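## Task

Put the green wire down so it lies alone, at least a hand's width away from every other wire, and keep all wires fully on the table; any wire left dangling over an edge may count as failure.

## Robot and tools

Robot: two arms, left_arm and right_arm, each with a two-finger gripper. Their bases sit near (-0.003, +0.283, 0.004) m for left_arm and (+0.008, -0.318, -0.002) m for right_arm. Fixed cameras cam_high and cam_low hang on a beam behind the arms; each arm also carries a wrist camera, cam_left_wrist and cam_right_wrist. All images are 672x504.

Frame: everything uses the scene frame. Its origin is at table-top height, halfway between the nominal bases, a few cm behind the near table edge. +z is up, +x points out across the table, +y is toward left_arm. Arm names do not match image left/right. A gripper's fingers extend along its own +z and spread along its own y. end_effector_position is the point between the pads, roughly 1 cm short of the tips.

Row layout (shared by execute_actions and move): one row is 14 numbers, each in -1 to 1: left_arm dx, dy, dz, rx, ry, rz, opening, then right_arm in the same seven slots. Both arms are always present. dx..rz are offsets, not poses: a displacement and a rotation vector (rx, ry, rz together) along the scene axes, measured from that arm's Hand target as it stood when the action or move started; rotation is about the Hand target's position. Scale: 1.0 = 0.6 m or 180 degrees (0.1 = 6 cm). Offsets longer than 1.0 in translation get shortened along their direction. Sending the same offset twice moves twice. Opening is absolute, not an offset: +1 fully open (0.093 m), -1 closed. To hold an arm still, send six zeros and repeat its current opening; a 0 in the opening slot means half-closed, not 'unchanged'.

execute_actions: actions is a list of actions; each action is a list of up to 15 rows, one per 1/30 s step; if shorter, the final row repeats to fill 15 steps. Every row in an action counts from the action's start pose, not from the prior row. cameras: list of names, ["all"], [] or null (null gives all images only when actions is empty). An unknown camera name voids the call. An empty actions list returns state, images, scene number and the task.

move: target is either one 14-number row or a list of up to 15 rows; every row in the list is an offset from the same starting Hand targets. speed is m/s, 0.002 to 2.9, default 0.25 (rotation up to twice that in rad/s), one value or one per target. blend is in metres, rounding corners of a list; 0 stops at each point. opening_speed is the finger rate per second on the -1..+1 scale, at least 0.2. grip_force is newtons per pad, 10 to 50 (50 full), per arm or one value; it persists, and lower force closes slowly. blocking=false returns after about 0.5 s while motion continues. Paths are straight lines ending together, last at least 0.5 s and are cut at 10 s. They do not avoid obstacles or the other arm. Steer around an arm's own base rather than near it. The result adds a 'move:' line: done (within 10 mm and 2 degrees), off_target, moving, held or fault, plus limits such as paced (pose clipped) or held (steps withheld).

wait: seconds 0 to 10; arms keep their last command; returns early if a running move ends. stop: brakes a running move (needs braking distance). zoom_image: camera plus region [x0, y0, x1, y1] in pixels of that camera's latest image, at most 504 by 504. finished_scene: scene = the current scene number; ends it irreversibly, so make it the last call of the reply, and only when the goal holds without the robot.

Reading results: Hand target is the last commanded pose after clipping; the gripper often rests short of it, and the next command (even zeros) re-requests it, so send the leftover distance as an offset if needed. Orientation commands are clipped to 40 degrees from the measured orientation each step. Friction and gravity leave grippers low, short or tilted at long reach; tiny moves may fail or go sideways, so check position and orientation after each move. grip_measured: +1 open, -1 closed; pads meet near -0.94; each mm of object width adds about 0.0208; readings may be up to 0.02 high. To hold firmly, command about 0.24 below the reading for the object's width; to release, command well above it. Joint positions end with the finger gap in metres. Joint torques include the arm's weight; joints 1-3 wrap at ±28 N m. Joint ranges (rad): waist -2.618..3.054, shoulder 0..3.142, elbow 0..3.142 (straight 2.901), wrist pitch -1.571..1.571, wrist yaw -1.571..1.571, wrist roll -2.094..2.094.

Avoid: dropping wires or releasing them while moving; fast contact; pressing far past a contact (a blocked arm keeps pushing until commanded back past its gripper); touching the bar, plate (up to 3 cm above the table) or rail behind the table; the grippers or wrist cameras meeting each other, or one gripper closing on the other's fingers; strain on camera cables; leaving anything off or hanging over the table edge. Long reaching, carrying loads or pushing at unreachable poses heats motors: a MOTOR HOT line appears at 75 °C, at 90 °C the arm folds and idles, at 100 °C it collapses. Objects may be nudged by outside pushes now and then.

Each tool is called after "Emit:" as name(argument=value, ...) on one line, values as JSON.

## Session

Emit:
execute_actions(actions=[])

Scene clock: 0.00 s.
left_arm: end_effector_position=(+0.3863, +0.3143, +0.3908) grip_measured=+1.000 end_effector_quat_wxyz=(+0.693, -0.029, +0.721, +0.003) | right_arm: end_effector_position=(+0.3372, -0.0005, +0.2579) grip_measured=-0.928 end_effector_quat_wxyz=(+0.472, -0.491, +0.600, +0.419)
Joint positions: left_arm=[0 1.047 1.047 -0.004 0 0 0.093] | right_arm=[0.524 1.576 1.111 0.139 -0.915 -0.228 0.001]
Joint velocities: within noise
Joint torques (N m): no reading
Heat: left arm: 26 °C; right arm: 27 °C.
Hand target: left_arm +0.3840, +0.3135, +0.3981; +0.699, -0.027, +0.715, +0.002 | right_arm +0.3370, -0.0008, +0.2620; +0.474, -0.491, +0.599, +0.418
Tool commands: left_gripper/opening=+1.0 right_gripper/opening=-0.933684

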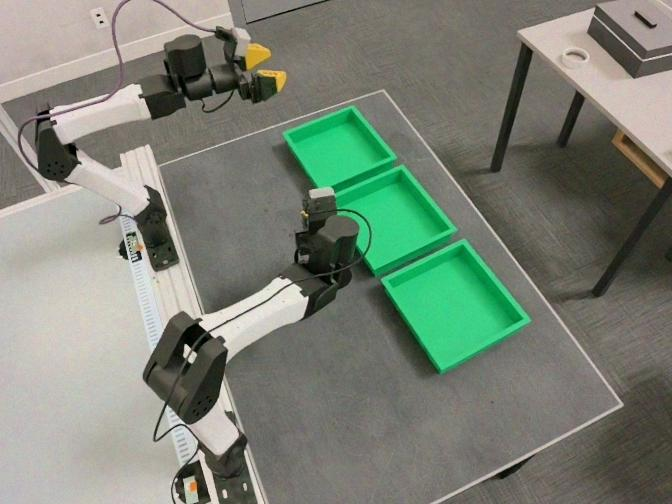

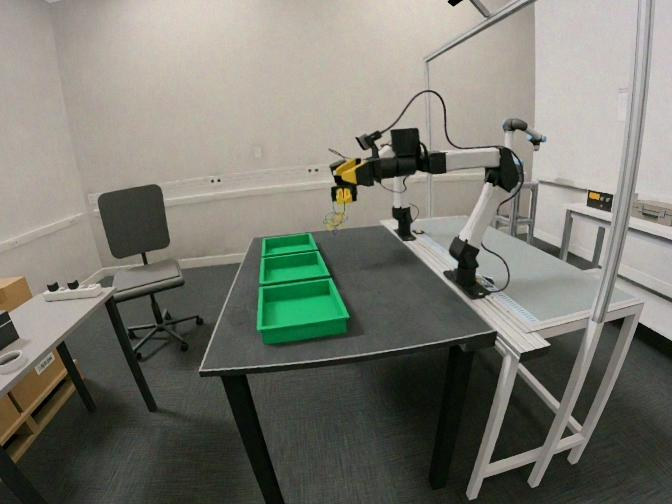

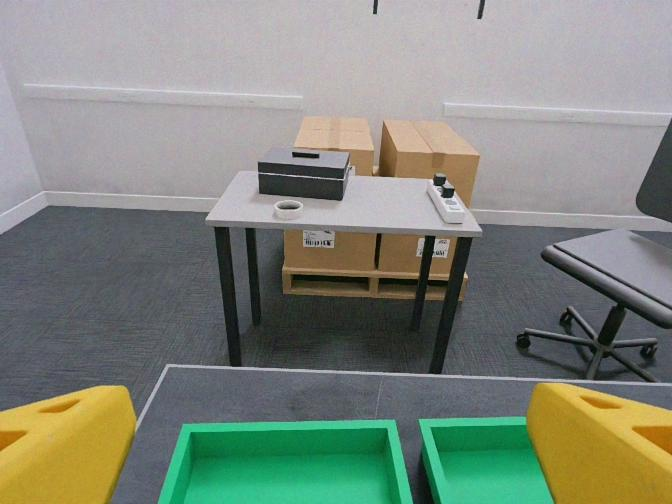

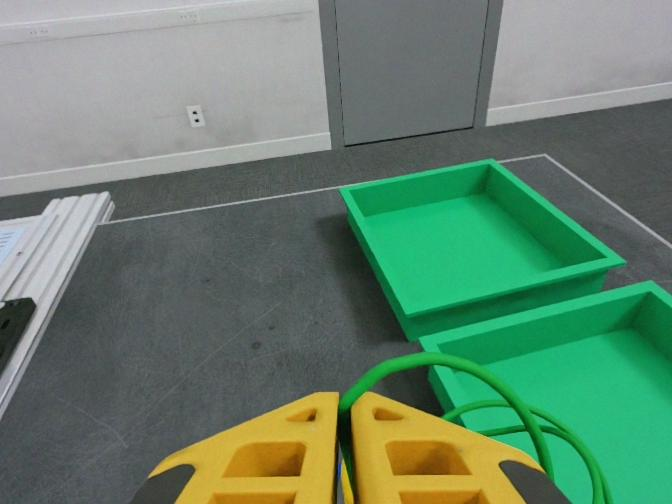

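Emit:
zoom_image(camera="cam_low", region=[290, 110, 420, 250])

Emit:
zoom_image(camera="cam_high", region=[260, 160, 420, 300])

Emit:
zoom_image(camera="cam_right_wrist", region=[220, 320, 672, 504])

Scaled by 3.600.

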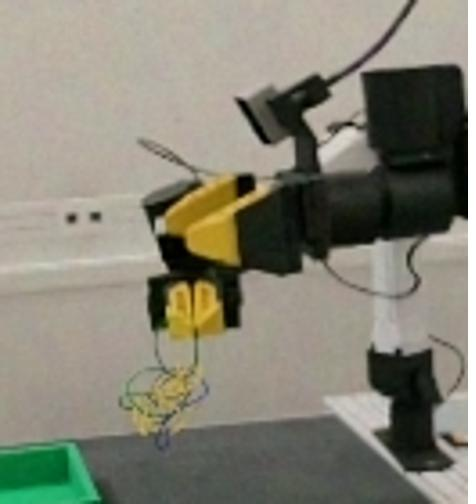

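Scaled by 3.150.

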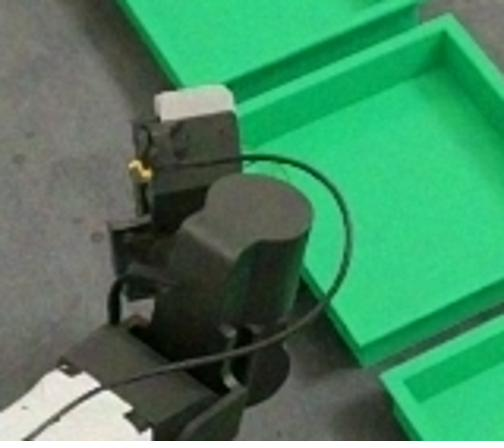

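Scaled by 1.115.

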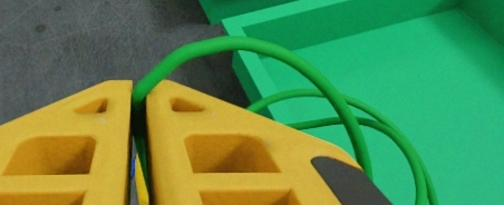

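Emit:
move(target=[[0, -0.2167, -0.13, 0, 0, -0.36, 1, 0, 0, 0, 0, 0, 0, -0.933684]], speed=0.3, cameras=["cam_left_wrist", "cam_right_wrist", "cam_low"])

Scene clock: 4.50 s.
left_arm: end_effector_position=(+0.3826, +0.1881, +0.3091) grip_measured=+1.000 end_effector_quat_wxyz=(+0.581, +0.338, +0.636, -0.380) | right_arm: end_effector_position=(+0.3372, -0.0005, +0.2579) grip_measured=-0.928 end_effector_quat_wxyz=(+0.472, -0.491, +0.600, +0.419)
Joint positions: left_arm=[0.094 1.392 0.998 0.25 1.201 0.094 0.093] | right_arm=[0.524 1.576 1.111 0.139 -0.915 -0.228 0.001]
Joint torques (N m): left_arm=[-1.05 -5.14 10.04 1.94 0.11 0.33] | right_arm=[-0.25 -7.49 7.65 1.95 -0.21 0.08]
Heat: left arm: 26 °C; right arm: 28 °C.
Hand target: left_arm +0.3840, +0.1835, +0.3199; +0.591, +0.360, +0.618, -0.373 | right_arm +0.3370, -0.0008, +0.2620; +0.474, -0.491, +0.599, +0.418
Off the commanded pose: left_arm 0.012 m, 4 deg | right_arm 0.004 m, 0 deg.
move: off_target (left_arm)
camera_calibration:
cam_left_wrist: T_world_to_cam=[[-0.878112, -0.47296, 0.072303, 0.403664], [-0.274331, 0.373889, -0.885974, 0.34594], [0.391997, -0.797819, -0.458064, 0.228709], [0, 0, 0, 1]] pos_world=[0.359711, 0.244042, 0.382071]
Images, in order (width x height): cam_low 672x504, cam_left_wrist 672x504, cam_right_wrist 672x504.

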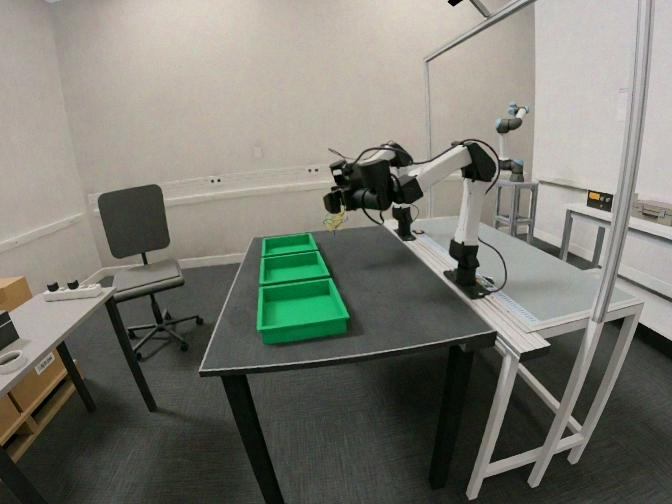

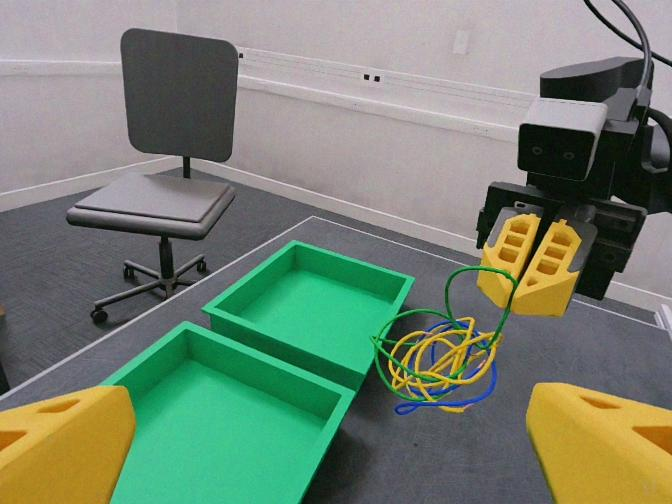

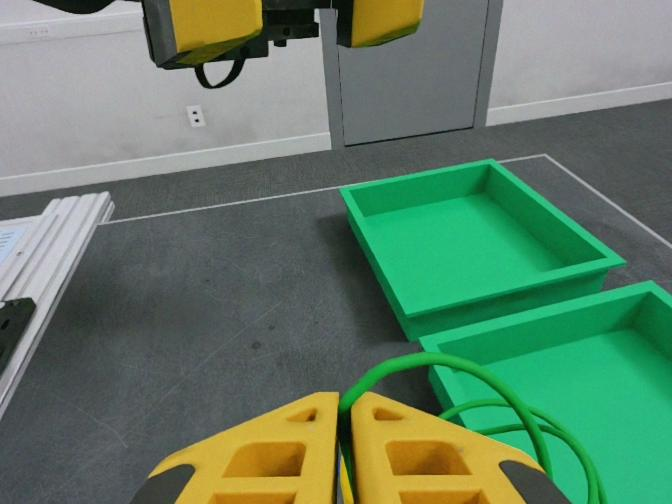

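Emit:
zoom_image(camera="cam_left_wrist", region=[350, 240, 560, 430])

Scaled by 2.400.

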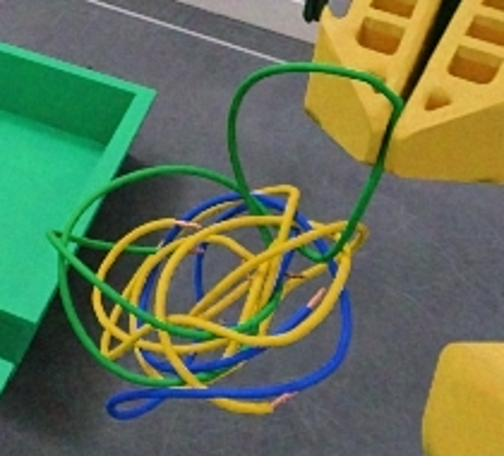

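Emit:
move(target=[[-0.05, 0.03, -0.02, 0, 0, 0, 1, -0.06, 0, -0.25, 0, 0, 0, -0.933684]], speed=0.1, cameras=["cam_left_wrist", "cam_high"])

Emit:
zoom_image(camera="cam_left_wrist", region=[300, 240, 560, 460])

Scene clock: 8.40 s.
left_arm: end_effector_position=(+0.3614, +0.2012, +0.3048) grip_measured=+1.000 end_effector_quat_wxyz=(+0.584, +0.349, +0.626, -0.380) | right_arm: end_effector_position=(+0.3030, -0.0005, +0.1186) grip_measured=-0.928 end_effector_quat_wxyz=(+0.479, -0.496, +0.592, +0.417)
Joint positions: left_arm=[0.155 1.334 0.93 0.25 1.281 0.127 0.093] | right_arm=[0.574 1.787 0.669 0.83 -0.872 -0.212 0.001]
Joint torques (N m): left_arm=[0.95 -7.82 6.09 1.7 0.17 0.32] | right_arm=[0.24 -6.34 4.19 2.2 -0.11 0.17]
Heat: left arm: 27 °C; right arm: 29 °C.
Hand target: left_arm +0.3541, +0.2015, +0.3079; +0.591, +0.360, +0.618, -0.373 | right_arm +0.3009, -0.0007, +0.1121; +0.474, -0.492, +0.599, +0.419
Off the commanded pose: left_arm 0.008 m, 2 deg | right_arm 0.007 m, 1 deg.
move: done
camera_calibration:
cam_left_wrist: T_world_to_cam=[[-0.88805, -0.456968, 0.0504633, 0.398632], [-0.246409, 0.380425, -0.891381, 0.321701], [0.388135, -0.804026, -0.450438, 0.24584], [0, 0, 0, 1]] pos_world=[0.337856, 0.257441, 0.377378]
Images, in order (width x height): cam_high 672x504, cam_left_wrist 672x504.

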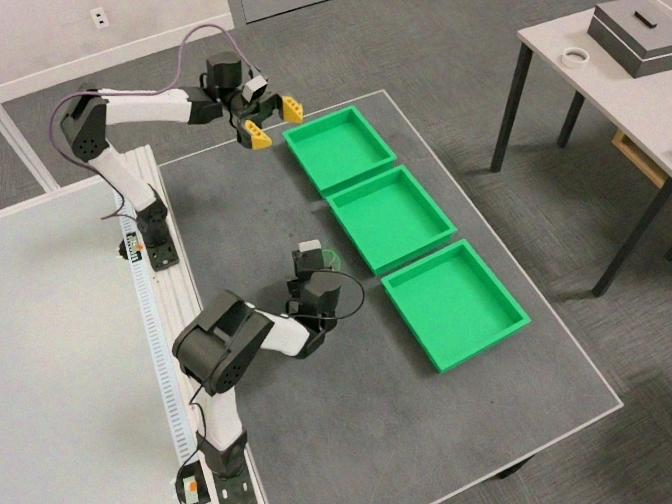

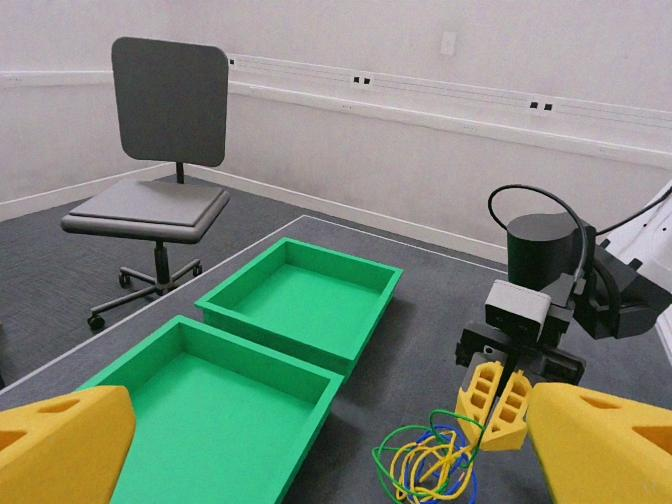

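Scaled by 1.938.

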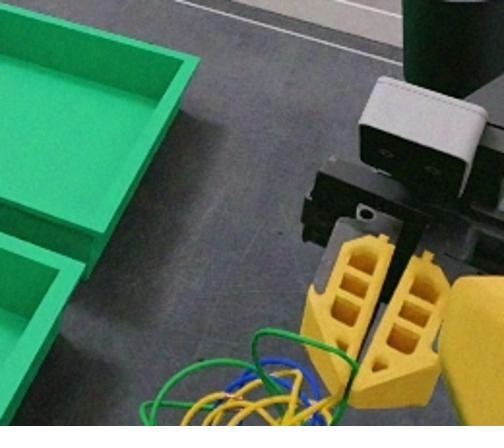

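Emit:
move(target=[[-0.08, 0.0, 0.03, 0.186, 0.098, 0, 1, 0, 0, 0, 0, 0, 0, -0.933684]], speed=0.25, cameras=["cam_left_wrist"])

Emit:
zoom_image(camera="cam_left_wrist", region=[240, 150, 500, 400])

Scene clock: 11.13 s.
left_arm: end_effector_position=(+0.3056, +0.2040, +0.3207) grip_measured=+1.000 end_effector_quat_wxyz=(+0.360, +0.441, +0.788, -0.235) | right_arm: end_effector_position=(+0.3030, -0.0005, +0.1186) grip_measured=-0.928 end_effector_quat_wxyz=(+0.480, -0.496, +0.592, +0.417)
Joint positions: left_arm=[0.046 1.422 1.696 -1.383 0.771 0.944 0.093] | right_arm=[0.574 1.787 0.669 0.83 -0.872 -0.212 0.001]
Joint torques (N m): left_arm=[-0.96 -4.11 8.79 1.03 0.32 0.32] | right_arm=[0.27 -6.27 4.19 2.21 -0.12 0.17]
Heat: left arm: 27 °C; right arm: 29 °C.
Hand target: left_arm +0.3060, +0.2015, +0.3260; +0.363, +0.454, +0.781, -0.230 | right_arm +0.3009, -0.0007, +0.1121; +0.474, -0.492, +0.599, +0.419
Off the commanded pose: left_arm 0.006 m, 2 deg | right_arm 0.007 m, 1 deg.
move: done
camera_calibration:
cam_left_wrist: T_world_to_cam=[[-0.87451, -0.482778, 0.046451, 0.352055], [-0.453246, 0.779395, -0.432563, 0.155654], [0.172628, -0.399334, -0.900406, 0.404471], [0, 0, 0, 1]] pos_world=[0.308602, 0.210167, 0.415165]
Images, in order (width x height): cam_left_wrist 672x504.

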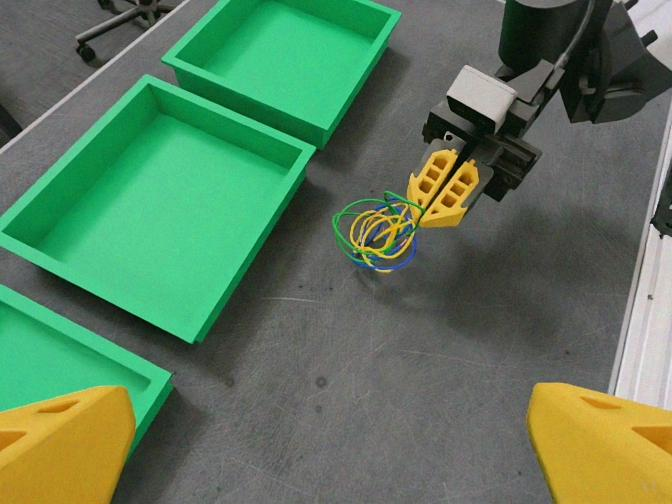

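Scaled by 1.938.

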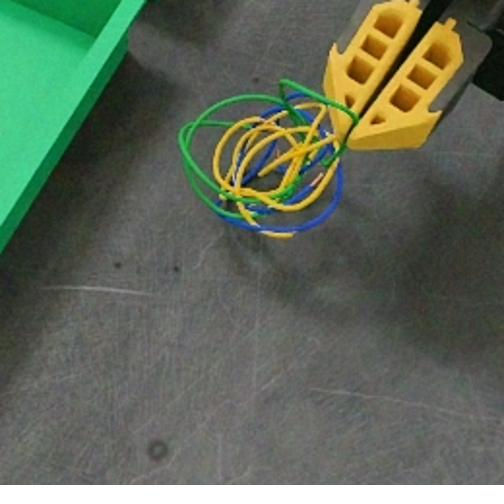

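Emit:
zoom_image(camera="cam_left_wrist", region=[320, 180, 440, 290])

Scaled by 4.200.

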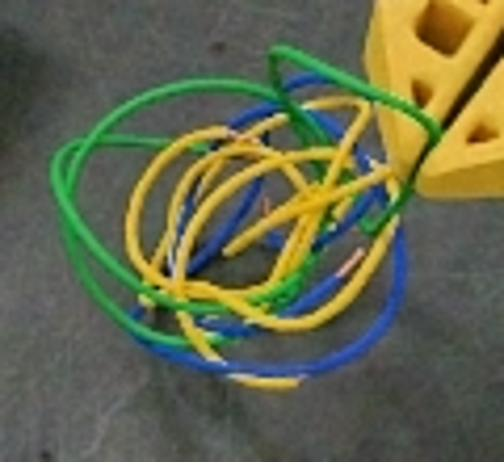

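Emit:
wait(seconds=0.1, cameras=["cam_low", "cam_high"])

Emit:
zoom_image(camera="cam_low", region=[300, 170, 420, 260])

Emit:
zoom_image(camera="cam_high", region=[270, 210, 390, 310])

Scene clock: 11.97 s.
left_arm: end_effector_position=(+0.3056, +0.2041, +0.3206) grip_measured=+1.000 end_effector_quat_wxyz=(+0.360, +0.441, +0.788, -0.235) | right_arm: end_effector_position=(+0.3030, -0.0005, +0.1186) grip_measured=-0.928 end_effector_quat_wxyz=(+0.480, -0.496, +0.592, +0.417)
Joint positions: left_arm=[0.046 1.422 1.696 -1.383 0.77 0.944 0.093] | right_arm=[0.574 1.787 0.669 0.83 -0.872 -0.212 0.001]
Joint torques (N m): left_arm=[-0.98 -4.19 8.83 1.04 0.32 0.3] | right_arm=[0.23 -6.3 4.18 2.21 -0.11 0.17]
Heat: left arm: 27 °C; right arm: 29 °C.
Hand target: left_arm +0.3060, +0.2015, +0.3259; +0.363, +0.454, +0.781, -0.230 | right_arm +0.3009, -0.0007, +0.1121; +0.474, -0.492, +0.599, +0.419
Tool commands: left_gripper/opening=+1.0 right_gripper/opening=-0.933684
Off the commanded pose: left_arm 0.006 m, 2 deg | right_arm 0.007 m, 1 deg.
wait: 0.10 s; at rest from the start
Images, in order (width x height): cam_high 672x504, cam_low 672x504.

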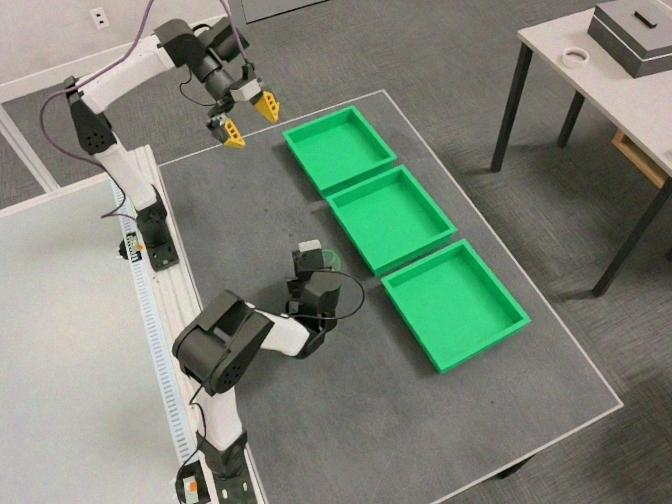

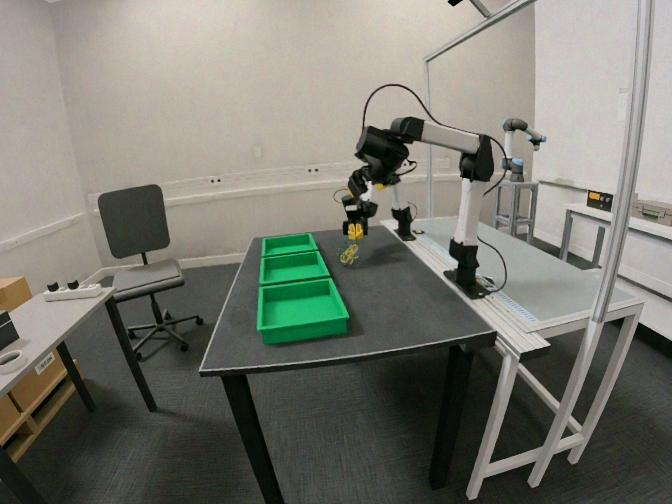

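Scaled by 4.200.

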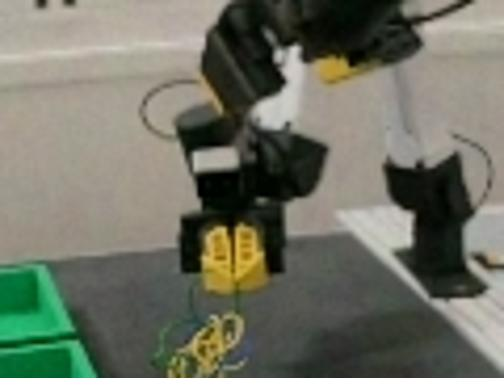

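Scaled by 4.200.

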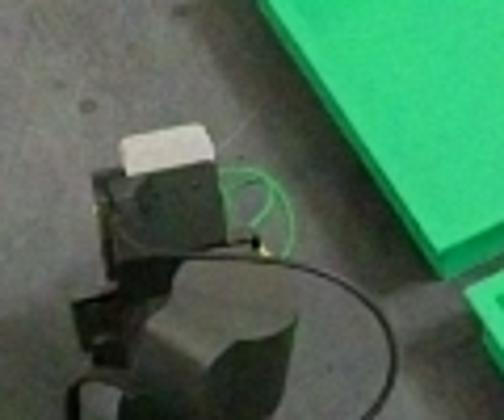

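Emit:
zoom_image(camera="cam_low", region=[325, 220, 375, 270])

Scaled by 10.080.

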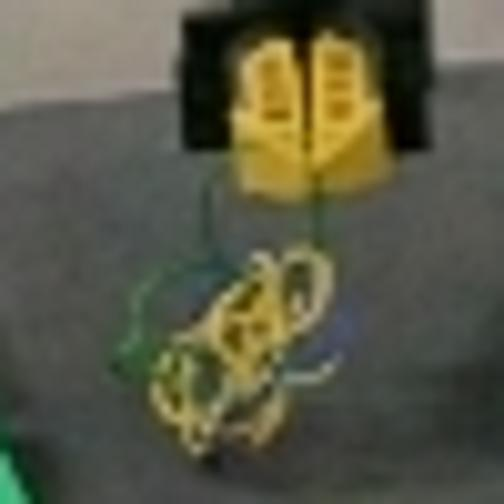

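Emit:
move(target=[[0, 0, 0.0, 0, 0, 0, 1, 0, -0.0667, -0.05, 0, 0, 0, -0.933684]], speed=0.1, cameras=["cam_left_wrist"])

Emit:
zoom_image(camera="cam_left_wrist", region=[310, 150, 450, 290])

Scene clock: 15.57 s.
left_arm: end_effector_position=(+0.3056, +0.2041, +0.3206) grip_measured=+1.000 end_effector_quat_wxyz=(+0.360, +0.441, +0.788, -0.235) | right_arm: end_effector_position=(+0.3042, -0.0390, +0.0877) grip_measured=-0.928 end_effector_quat_wxyz=(+0.477, -0.489, +0.599, +0.418)
Joint positions: left_arm=[0.046 1.422 1.696 -1.383 0.77 0.944 0.093] | right_arm=[0.461 1.852 0.575 0.94 -0.969 -0.252 0.001]
Joint velocities: left_arm=[-0.046 -0.002 -0.022 -0.022 -0.007 -0.051 0] | right_arm=[within noise]
Joint torques (N m): left_arm=[-1.01 -4.16 8.85 1.06 0.29 0.29] | right_arm=[-0.49 -5.93 3.47 2.09 -0.31 -0.06]
Heat: left arm: 27 °C; right arm: 29 °C.
Hand target: left_arm +0.3060, +0.2015, +0.3260; +0.363, +0.454, +0.781, -0.230 | right_arm +0.3009, -0.0408, +0.0821; +0.474, -0.492, +0.599, +0.419
Off the commanded pose: left_arm 0.006 m, 2 deg | right_arm 0.007 m, 0 deg.
move: done
camera_calibration:
cam_left_wrist: T_world_to_cam=[[-0.874421, -0.48292, 0.0466513, 0.351974], [-0.453533, 0.779463, -0.43214, 0.155553], [0.172326, -0.39903, -0.900599, 0.40458], [0, 0, 0, 1]] pos_world=[0.308602, 0.210167, 0.415165]
Images, in order (width x height): cam_left_wrist 672x504.

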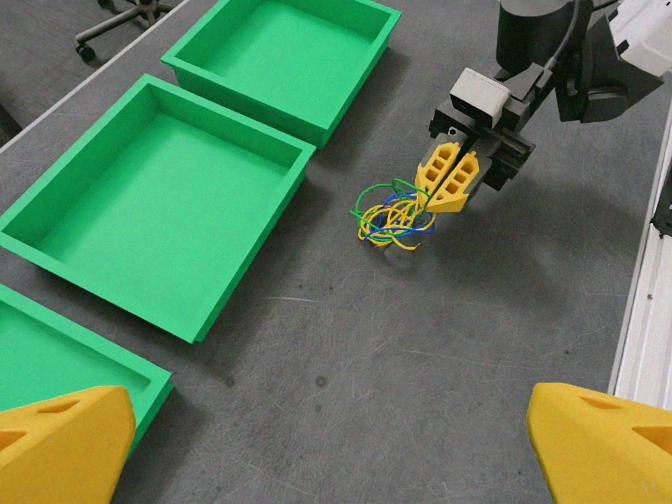

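Scaled by 3.600.

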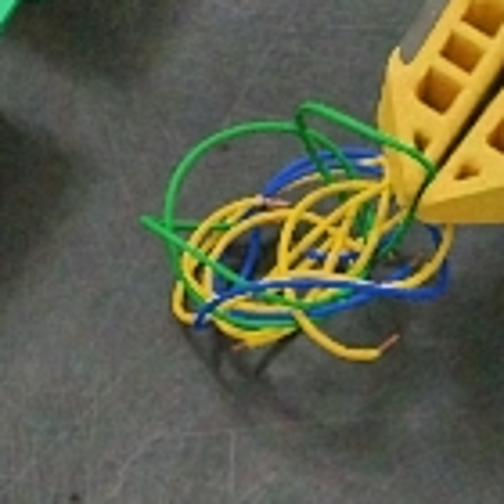

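Emit:
move(target=[[-0.127, -0.267, -0.317, 0.0456, 0.0412, 0.1595, -0.1, 0, -0.0333, 0.0, 0, 0, 0, -0.933684]], speed=0.2, cameras=["cam_left_wrist", "cam_right_wrist"])

Emit:
zoom_image(camera="cam_left_wrist", region=[220, 150, 450, 340])

Scene clock: 19.70 s.
left_arm: end_effector_position=(+0.2302, +0.0439, +0.1395) grip_measured=-0.099 end_effector_quat_wxyz=(+0.323, +0.258, +0.904, -0.107) | right_arm: end_effector_position=(+0.3048, -0.0578, +0.0829) grip_measured=-0.928 end_effector_quat_wxyz=(+0.478, -0.490, +0.597, +0.418)
Joint positions: left_arm=[-0.996 1.25 0.84 -0.498 -0.263 -0.286 0.04] | right_arm=[0.399 1.852 0.552 0.932 -1.03 -0.295 0.001]
Joint torques (N m): left_arm=[-0.84 -3.28 6.86 1.83 -0.38 0] | right_arm=[-0.77 -7.77 3.21 1.74 -0.35 -0.06]
Heat: left arm: 27 °C; right arm: 29 °C.
Hand target: left_arm +0.2299, +0.0413, +0.1357; +0.324, +0.255, +0.905, -0.105 | right_arm +0.3010, -0.0608, +0.0821; +0.474, -0.492, +0.599, +0.418
Off the commanded pose: left_arm 0.005 m, 0 deg | right_arm 0.005 m, 0 deg.
move: done
camera_calibration:
cam_left_wrist: T_world_to_cam=[[-0.553277, -0.832632, 0.0246641, 0.161628], [-0.80944, 0.530402, -0.251951, 0.23566], [0.196701, -0.159363, -0.967426, 0.183664], [0, 0, 0, 1]] pos_world=[0.244051, 0.0388513, 0.23307]
cam_right_wrist: T_world_to_cam=[[0.986237, -0.163433, -0.0250313, -0.30595], [-0.119056, -0.596922, -0.793416, 0.105464], [0.114729, 0.785476, -0.608164, 0.147133], [0, 0, 0, 1]] pos_world=[0.297415, -0.102618, 0.1655]
Images, in order (width x height): cam_left_wrist 672x504, cam_right_wrist 672x504.

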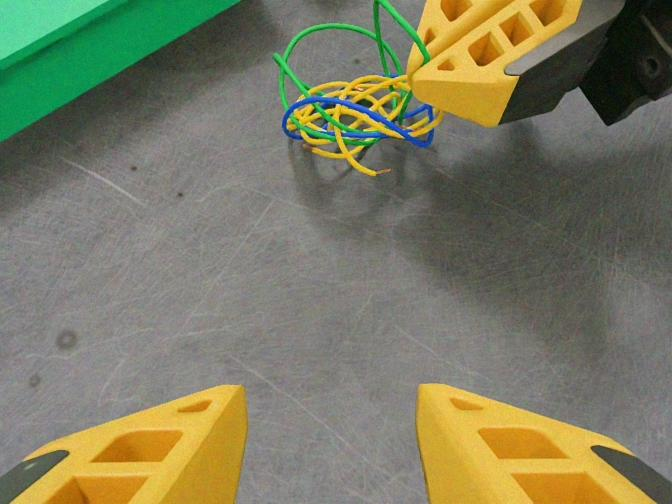

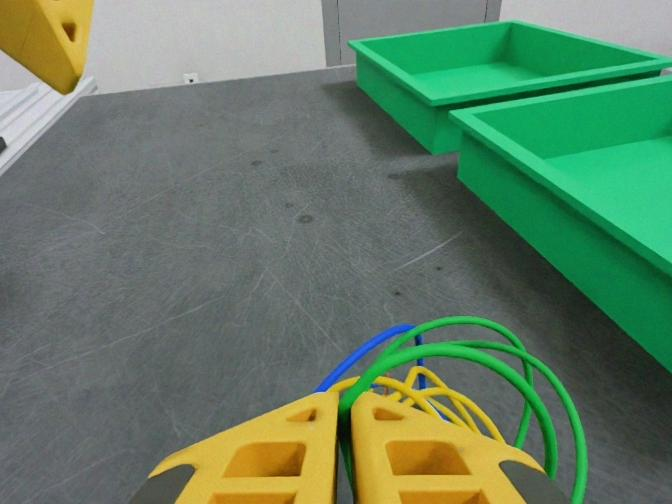

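Scaled by 2.191.

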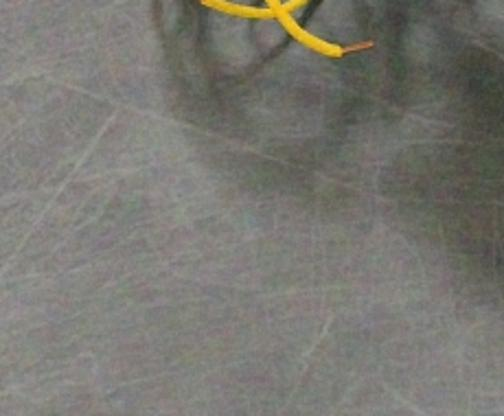

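Emit:
move(target=[[0, 0.05, 0.2, -0.1, -0.05, 0, -0.1, 0.05, 0.05, 0.28, 0, 0, 0, -0.933684]], speed=0.12, cameras=["cam_left_wrist", "cam_right_wrist"])

Emit:
zoom_image(camera="cam_left_wrist", region=[220, 50, 450, 280])

Scene clock: 24.00 s.
left_arm: end_effector_position=(+0.2282, +0.0713, +0.2418) grip_measured=-0.099 end_effector_quat_wxyz=(+0.419, +0.208, +0.857, -0.218) | right_arm: end_effector_position=(+0.3300, -0.0325, +0.2340) grip_measured=-0.928 end_effector_quat_wxyz=(+0.461, -0.487, +0.608, +0.425)
Joint positions: left_arm=[-0.905 0.94 0.881 -0.533 -0.147 -0.278 0.04] | right_arm=[0.443 1.53 0.991 0.154 -0.995 -0.266 0.001]
Joint torques (N m): left_arm=[0.95 -2.59 10.14 2.04 -0.08 0.28] | right_arm=[0.25 -7.84 9.35 1.79 -0.19 0.05]
Heat: left arm: 27 °C; right arm: 29 °C.
Hand target: left_arm +0.2298, +0.0714, +0.2557; +0.430, +0.209, +0.849, -0.225 | right_arm +0.3310, -0.0308, +0.2501; +0.474, -0.492, +0.599, +0.418
Off the commanded pose: left_arm 0.014 m, 2 deg | right_arm 0.016 m, 2 deg.
move: off_target (left_arm, right_arm)
camera_calibration:
cam_left_wrist: T_world_to_cam=[[-0.555792, -0.809143, 0.190744, 0.139515], [-0.764929, 0.40791, -0.498491, 0.303464], [0.325544, -0.422963, -0.84565, 0.247394], [0, 0, 0, 1]] pos_world=[0.229132, 0.0937401, 0.333871]
cam_right_wrist: T_world_to_cam=[[0.985515, -0.158208, -0.0610705, -0.314115], [-0.146013, -0.608435, -0.780056, 0.248889], [0.0862541, 0.777674, -0.622722, 0.228815], [0, 0, 0, 1]] pos_world=[0.32617, -0.0762061, 0.317453]
Images, in order (width x height): cam_left_wrist 672x504, cam_right_wrist 672x504.

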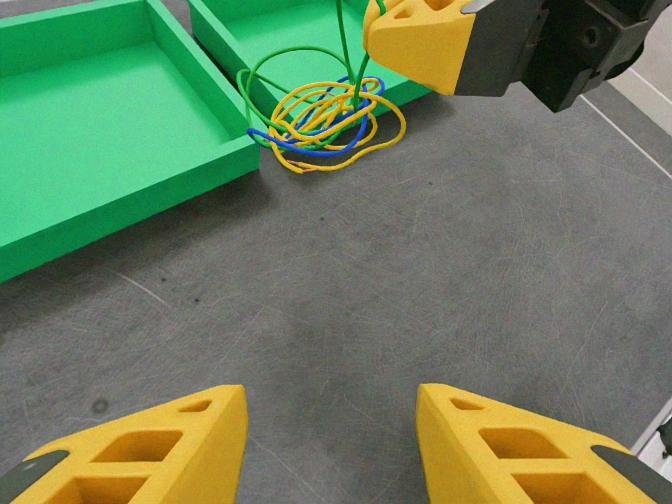

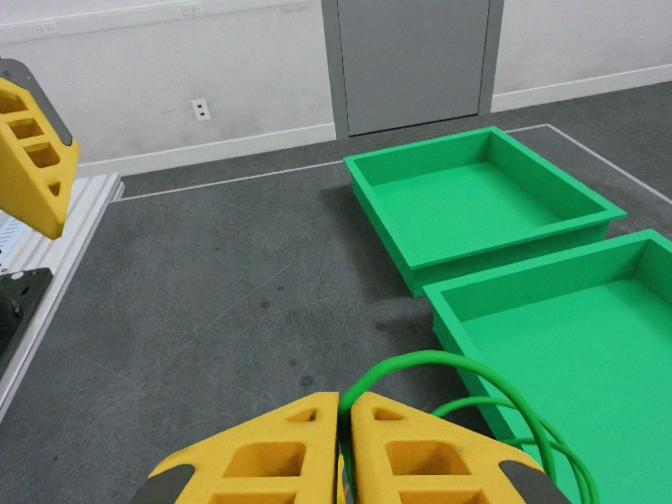

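Scaled by 2.191.

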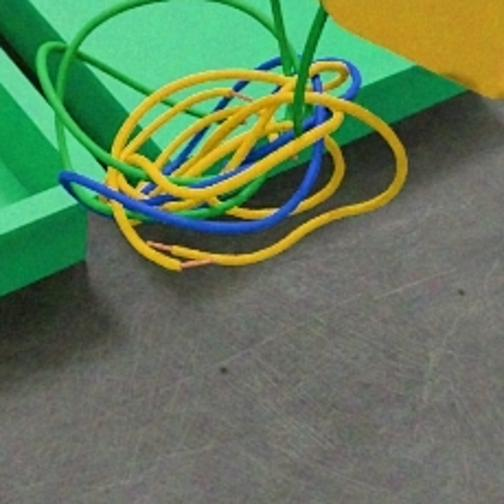

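Emit:
move(target=[[-0.016, 0.098, -0.07, -0.125, -0.143, 0, -0.1, 0.03, 0.0, 0.04, -0.348, 0.056, 0, -0.933684]], speed=0.15, cameras=["cam_left_wrist", "cam_right_wrist", "cam_low"])

Emit:
zoom_image(camera="cam_left_wrist", region=[220, 50, 470, 300])

Scene clock: 30.63 s.
left_arm: end_effector_position=(+0.2203, +0.1288, +0.2150) grip_measured=-0.099 end_effector_quat_wxyz=(+0.635, +0.168, +0.677, -0.332) | right_arm: end_effector_position=(+0.3486, -0.0311, +0.2734) grip_measured=-0.928 end_effector_quat_wxyz=(+0.202, -0.616, +0.756, +0.091)
Joint positions: left_arm=[-0.556 0.397 0.117 0.31 0.215 -0.194 0.04] | right_arm=[0.677 2.062 2.472 -1.568 -0.205 -0.702 0.001]
Joint torques (N m): left_arm=[1.1 0.54 6.61 2.48 -0.07 0.09] | right_arm=[0.18 -8.4 7.51 1.03 -0.11 0.19]
Heat: left arm: 28 °C; right arm: 30 °C.
Hand target: left_arm +0.2202, +0.1301, +0.2137; +0.639, +0.166, +0.673, -0.333 | right_arm +0.3489, -0.0308, +0.2741; +0.098, -0.629, +0.766, +0.086
Off the commanded pose: left_arm 0.002 m, 1 deg | right_arm 0.001 m, 12 deg.
joint sent to its limit (right arm) — joint 4 (wrist pitch), lower limit. The joint targets are off in orientation, not in position.
move: off_target (right_arm)
camera_calibration:
cam_left_wrist: T_world_to_cam=[[-0.660088, -0.718996, 0.217551, 0.192412], [-0.428239, 0.122237, -0.89536, 0.308583], [0.617168, -0.68418, -0.388589, 0.122712], [0, 0, 0, 1]] pos_world=[0.183422, 0.18458, 0.282117]
cam_right_wrist: T_world_to_cam=[[0.970184, -0.216266, 0.109413, -0.372833], [-0.220197, -0.975133, 0.0250721, 0.077469], [0.10127, -0.0484168, -0.99368, 0.321221], [0, 0, 0, 1]] pos_world=[0.346245, 0.010464, 0.358041]
Images, in order (width x height): cam_low 672x504, cam_left_wrist 672x504, cam_right_wrist 672x504.

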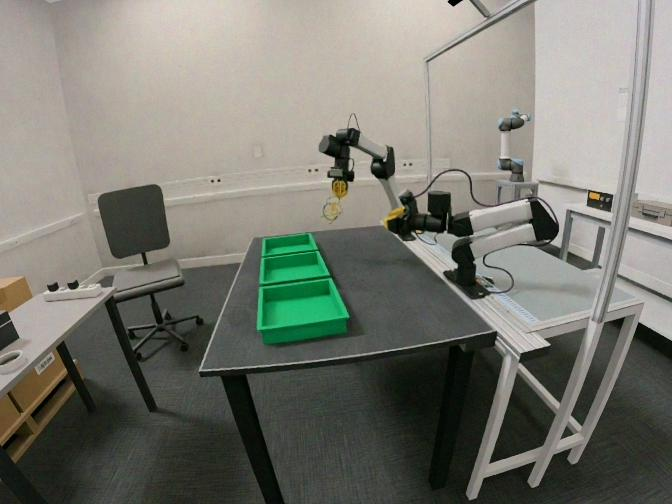

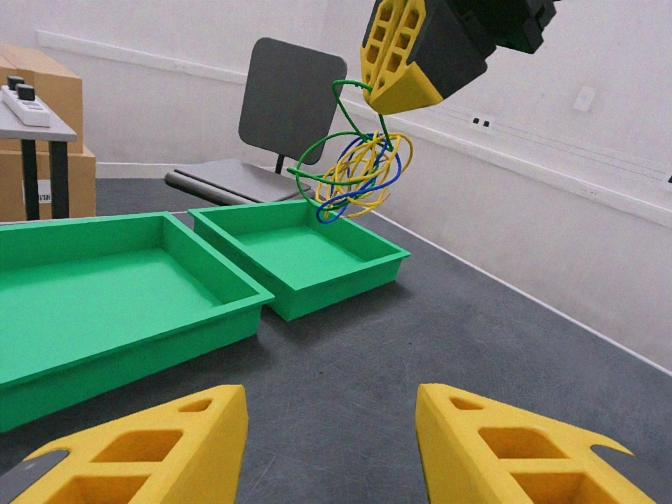

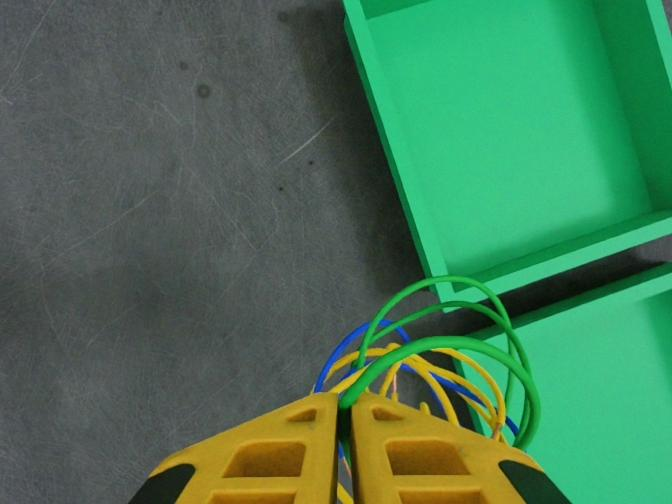

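Scaled by 2.016.

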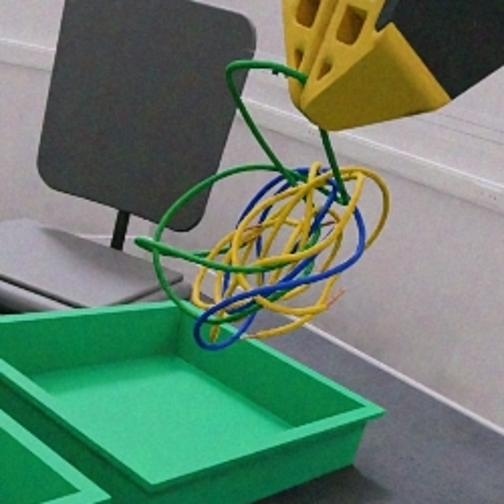

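Emit:
move(target=[[0.106, -0.19, 0.0045, -0.048, -0.054, 0, -0.2, 0, 0, 0, 0, 0, 0, -0.933684]], speed=0.15, cameras=["cam_left_wrist", "cam_right_wrist"])

Emit:
zoom_image(camera="cam_left_wrist", region=[180, 90, 480, 390])

Scene clock: 34.00 s.
left_arm: end_effector_position=(+0.2829, +0.0174, +0.1846) grip_measured=-0.199 end_effector_quat_wxyz=(+0.658, +0.162, +0.646, -0.352) | right_arm: end_effector_position=(+0.3486, -0.0311, +0.2734) grip_measured=-0.928 end_effector_quat_wxyz=(+0.202, -0.616, +0.756, +0.091)
Joint positions: left_arm=[-0.84 1.621 0.287 1.448 -0.051 -0.188 0.036] | right_arm=[0.677 2.062 2.472 -1.568 -0.204 -0.702 0.001]
Joint torques (N m): left_arm=[-0.98 -3.97 6.75 3.55 -0.27 0.27] | right_arm=[0.17 -8.34 7.51 1.04 -0.09 0.18]
Heat: left arm: 28 °C; right arm: 31 °C.
Hand target: left_arm +0.2839, +0.0162, +0.2164; +0.705, +0.145, +0.589, -0.367 | right_arm +0.3489, -0.0308, +0.2741; +0.098, -0.629, +0.766, +0.086
Off the commanded pose: left_arm 0.032 m, 9 deg | right_arm 0.001 m, 12 deg.
joint sent to its limit (left arm) — joint 4 (wrist pitch), upper limit. The joint targets still meet the commanded pose.
joint sent to its limit (right arm) — joint 4 (wrist pitch), lower limit. The joint targets are off in orientation, not in position.
move: off_target (left_arm, right_arm)
camera_calibration:
cam_left_wrist: T_world_to_cam=[[-0.682649, -0.696088, 0.222378, 0.165382], [-0.373584, 0.0709001, -0.924883, 0.312709], [0.628033, -0.714447, -0.308447, -0.0212875], [0, 0, 0, 1]] pos_world=[0.24309, 0.0777407, 0.245876]
cam_right_wrist: T_world_to_cam=[[0.97014, -0.216329, 0.109682, -0.37301], [-0.220298, -0.975104, 0.0253122, 0.0774401], [0.101475, -0.048719, -0.993644, 0.321129], [0, 0, 0, 1]] pos_world=[0.346345, 0.0104643, 0.35804]
Images, in order (width x height): cam_left_wrist 672x504, cam_right_wrist 672x504.

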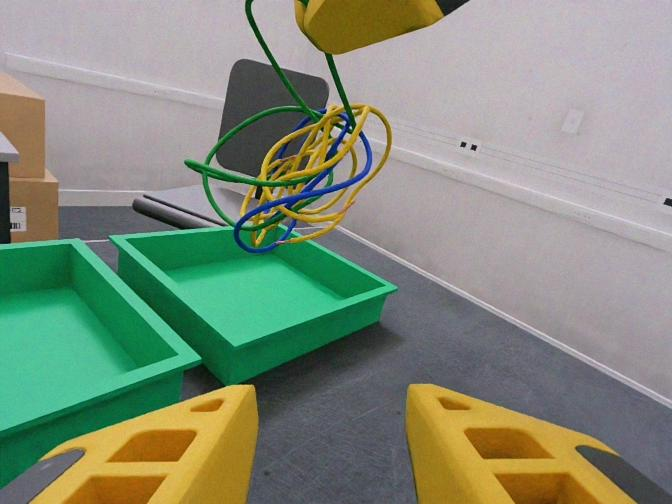

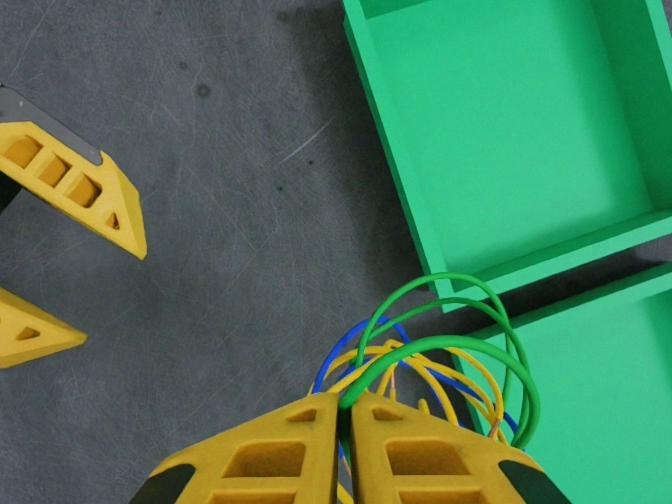

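Scaled by 1.680.

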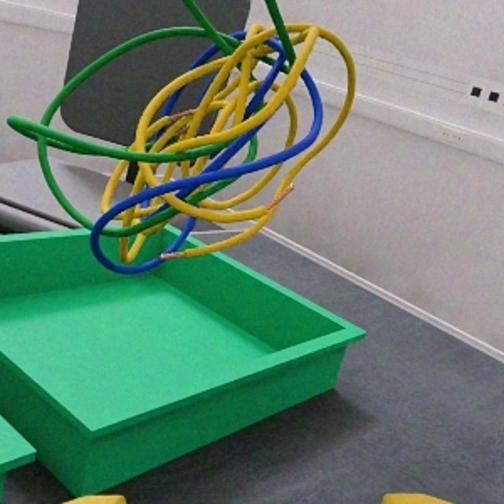

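Emit:
move(target=[[-0.107, 0.19, 0.02, 0.048, 0.054, 0, -0.2, 0.0, 0.0, 0.0, 0, 0, -0.5, -0.933684]], speed=0.2, cameras=["cam_left_wrist", "cam_right_wrist"])

Emit:
zoom_image(camera="cam_left_wrist", region=[220, 50, 470, 300])

Scene clock: 41.40 s.
left_arm: end_effector_position=(+0.2194, +0.1282, +0.2146) grip_measured=-0.199 end_effector_quat_wxyz=(+0.628, +0.169, +0.684, -0.330) | right_arm: end_effector_position=(+0.3494, -0.0315, +0.2759) grip_measured=-0.928 end_effector_quat_wxyz=(+0.214, +0.079, +0.970, +0.078)
Joint positions: left_arm=[-0.565 0.39 0.137 0.262 0.206 -0.193 0.036] | right_arm=[0.836 2.062 2.479 -1.569 0.22 0.899 0.001]
Joint torques (N m): left_arm=[0.98 0.29 9.94 2.28 -0.04 0.11] | right_arm=[0.18 -8.23 6.75 1.02 0.24 0.17]
Heat: left arm: 30 °C; right arm: 31 °C.
Hand target: left_arm +0.2196, +0.1301, +0.2284; +0.639, +0.166, +0.673, -0.333 | right_arm +0.3490, -0.0308, +0.2741; +0.131, +0.097, +0.987, -0.008
Off the commanded pose: left_arm 0.014 m, 2 deg | right_arm 0.002 m, 14 deg.
joint sent to its limit (right arm) — joint 4 (wrist pitch), lower limit. The joint targets are off in orientation, not in position.
move: off_target (left_arm, right_arm)
camera_calibration:
cam_left_wrist: T_world_to_cam=[[-0.656686, -0.720701, 0.222156, 0.189849], [-0.445068, 0.132539, -0.885634, 0.308206], [0.608834, -0.680458, -0.407797, 0.128168], [0, 0, 0, 1]] pos_world=[0.183811, 0.183188, 0.283048]
cam_right_wrist: T_world_to_cam=[[-0.111435, -0.975817, -0.18805, 0.062098], [-0.993696, 0.107079, 0.0331957, 0.379265], [-0.0122566, 0.190564, -0.981598, 0.367411], [0, 0, 0, 1]] pos_world=[0.388298, -0.0500305, 0.359737]
Images, in order (width x height): cam_left_wrist 672x504, cam_right_wrist 672x504.

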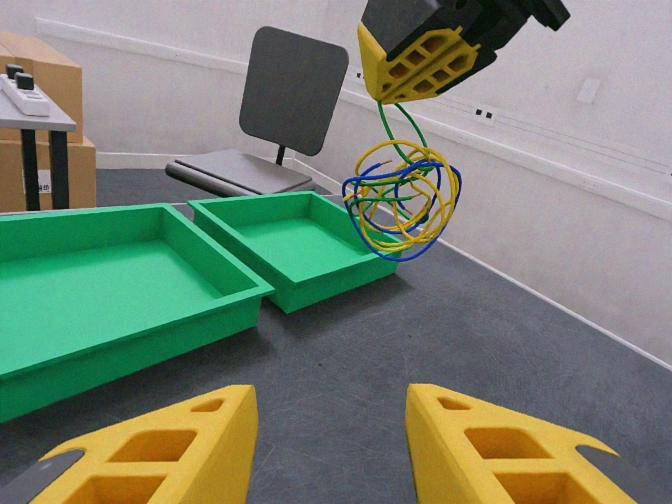

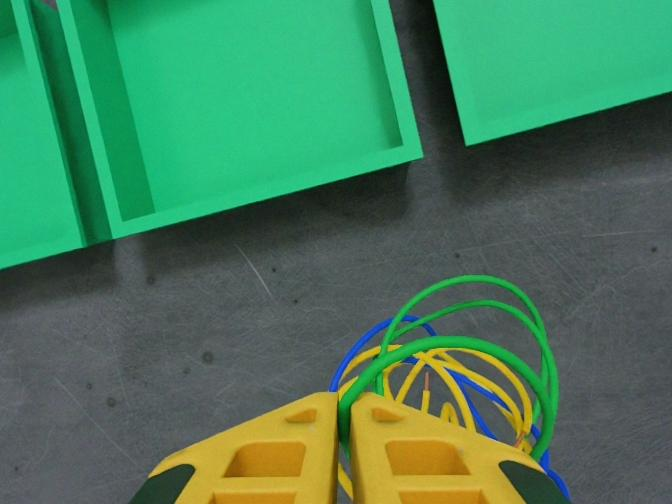

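Scaled by 2.016.

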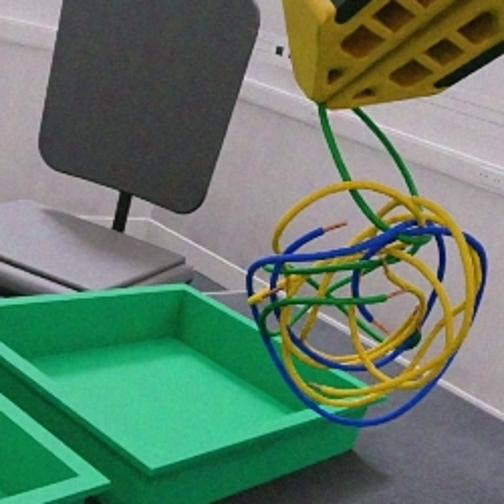

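Emit:
move(target=[[0.044, -0.2045, -0.0117, 0.166, -0.1475, 0.0, -0.2, 0.0, 0.0, 0.0, 0, 0, 0, -0.933684]], speed=0.15, cameras=["cam_left_wrist"])

Emit:
zoom_image(camera="cam_left_wrist", region=[180, 90, 480, 390])

Scene clock: 45.67 s.
left_arm: end_effector_position=(+0.2440, +0.0132, +0.2084) grip_measured=-0.199 end_effector_quat_wxyz=(+0.699, +0.403, +0.582, -0.102) | right_arm: end_effector_position=(+0.3494, -0.0315, +0.2759) grip_measured=-0.928 end_effector_quat_wxyz=(+0.214, +0.080, +0.970, +0.079)
Joint positions: left_arm=[-0.995 1.219 0.302 0.915 -0.2 0.51 0.036] | right_arm=[0.836 2.062 2.479 -1.569 0.22 0.9 0.001]
Joint torques (N m): left_arm=[-0.79 -2.21 9.29 2.47 -0.26 0.21] | right_arm=[0.13 -8.24 6.75 1.01 0.23 0.19]
Heat: left arm: 31 °C; right arm: 32 °C.
Hand target: left_arm +0.2461, +0.0075, +0.2214; +0.711, +0.395, +0.572, -0.104 | right_arm +0.3490, -0.0308, +0.2741; +0.131, +0.097, +0.987, -0.008
Off the commanded pose: left_arm 0.014 m, 2 deg | right_arm 0.002 m, 14 deg.
joint sent to its limit (right arm) — joint 4 (wrist pitch), lower limit. The joint targets are off in orientation, not in position.
move: off_target (left_arm, right_arm)
camera_calibration:
cam_left_wrist: T_world_to_cam=[[-0.614697, -0.640837, -0.459864, 0.255417], [-0.0270208, 0.599786, -0.799704, 0.202846], [0.7883, -0.47915, -0.386002, -0.0185173], [0, 0, 0, 1]] pos_world=[0.177082, 0.0331439, 0.272526]
Images, in order (width x height): cam_left_wrist 672x504.

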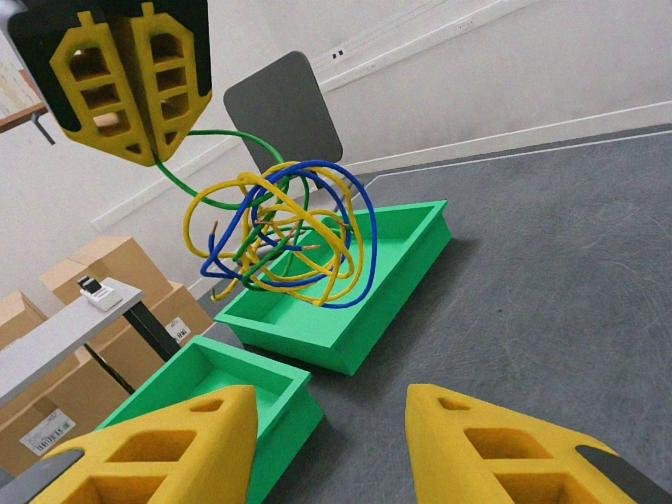

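Scaled by 1.680.

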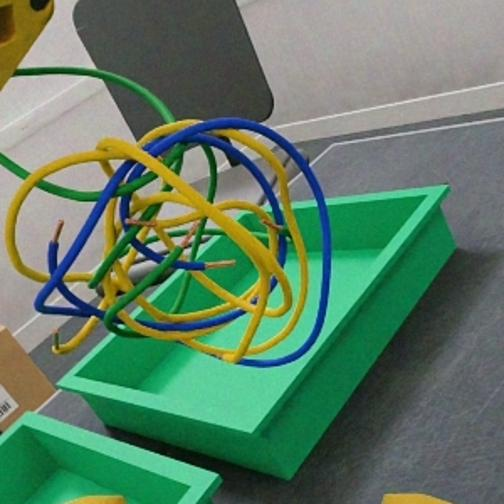

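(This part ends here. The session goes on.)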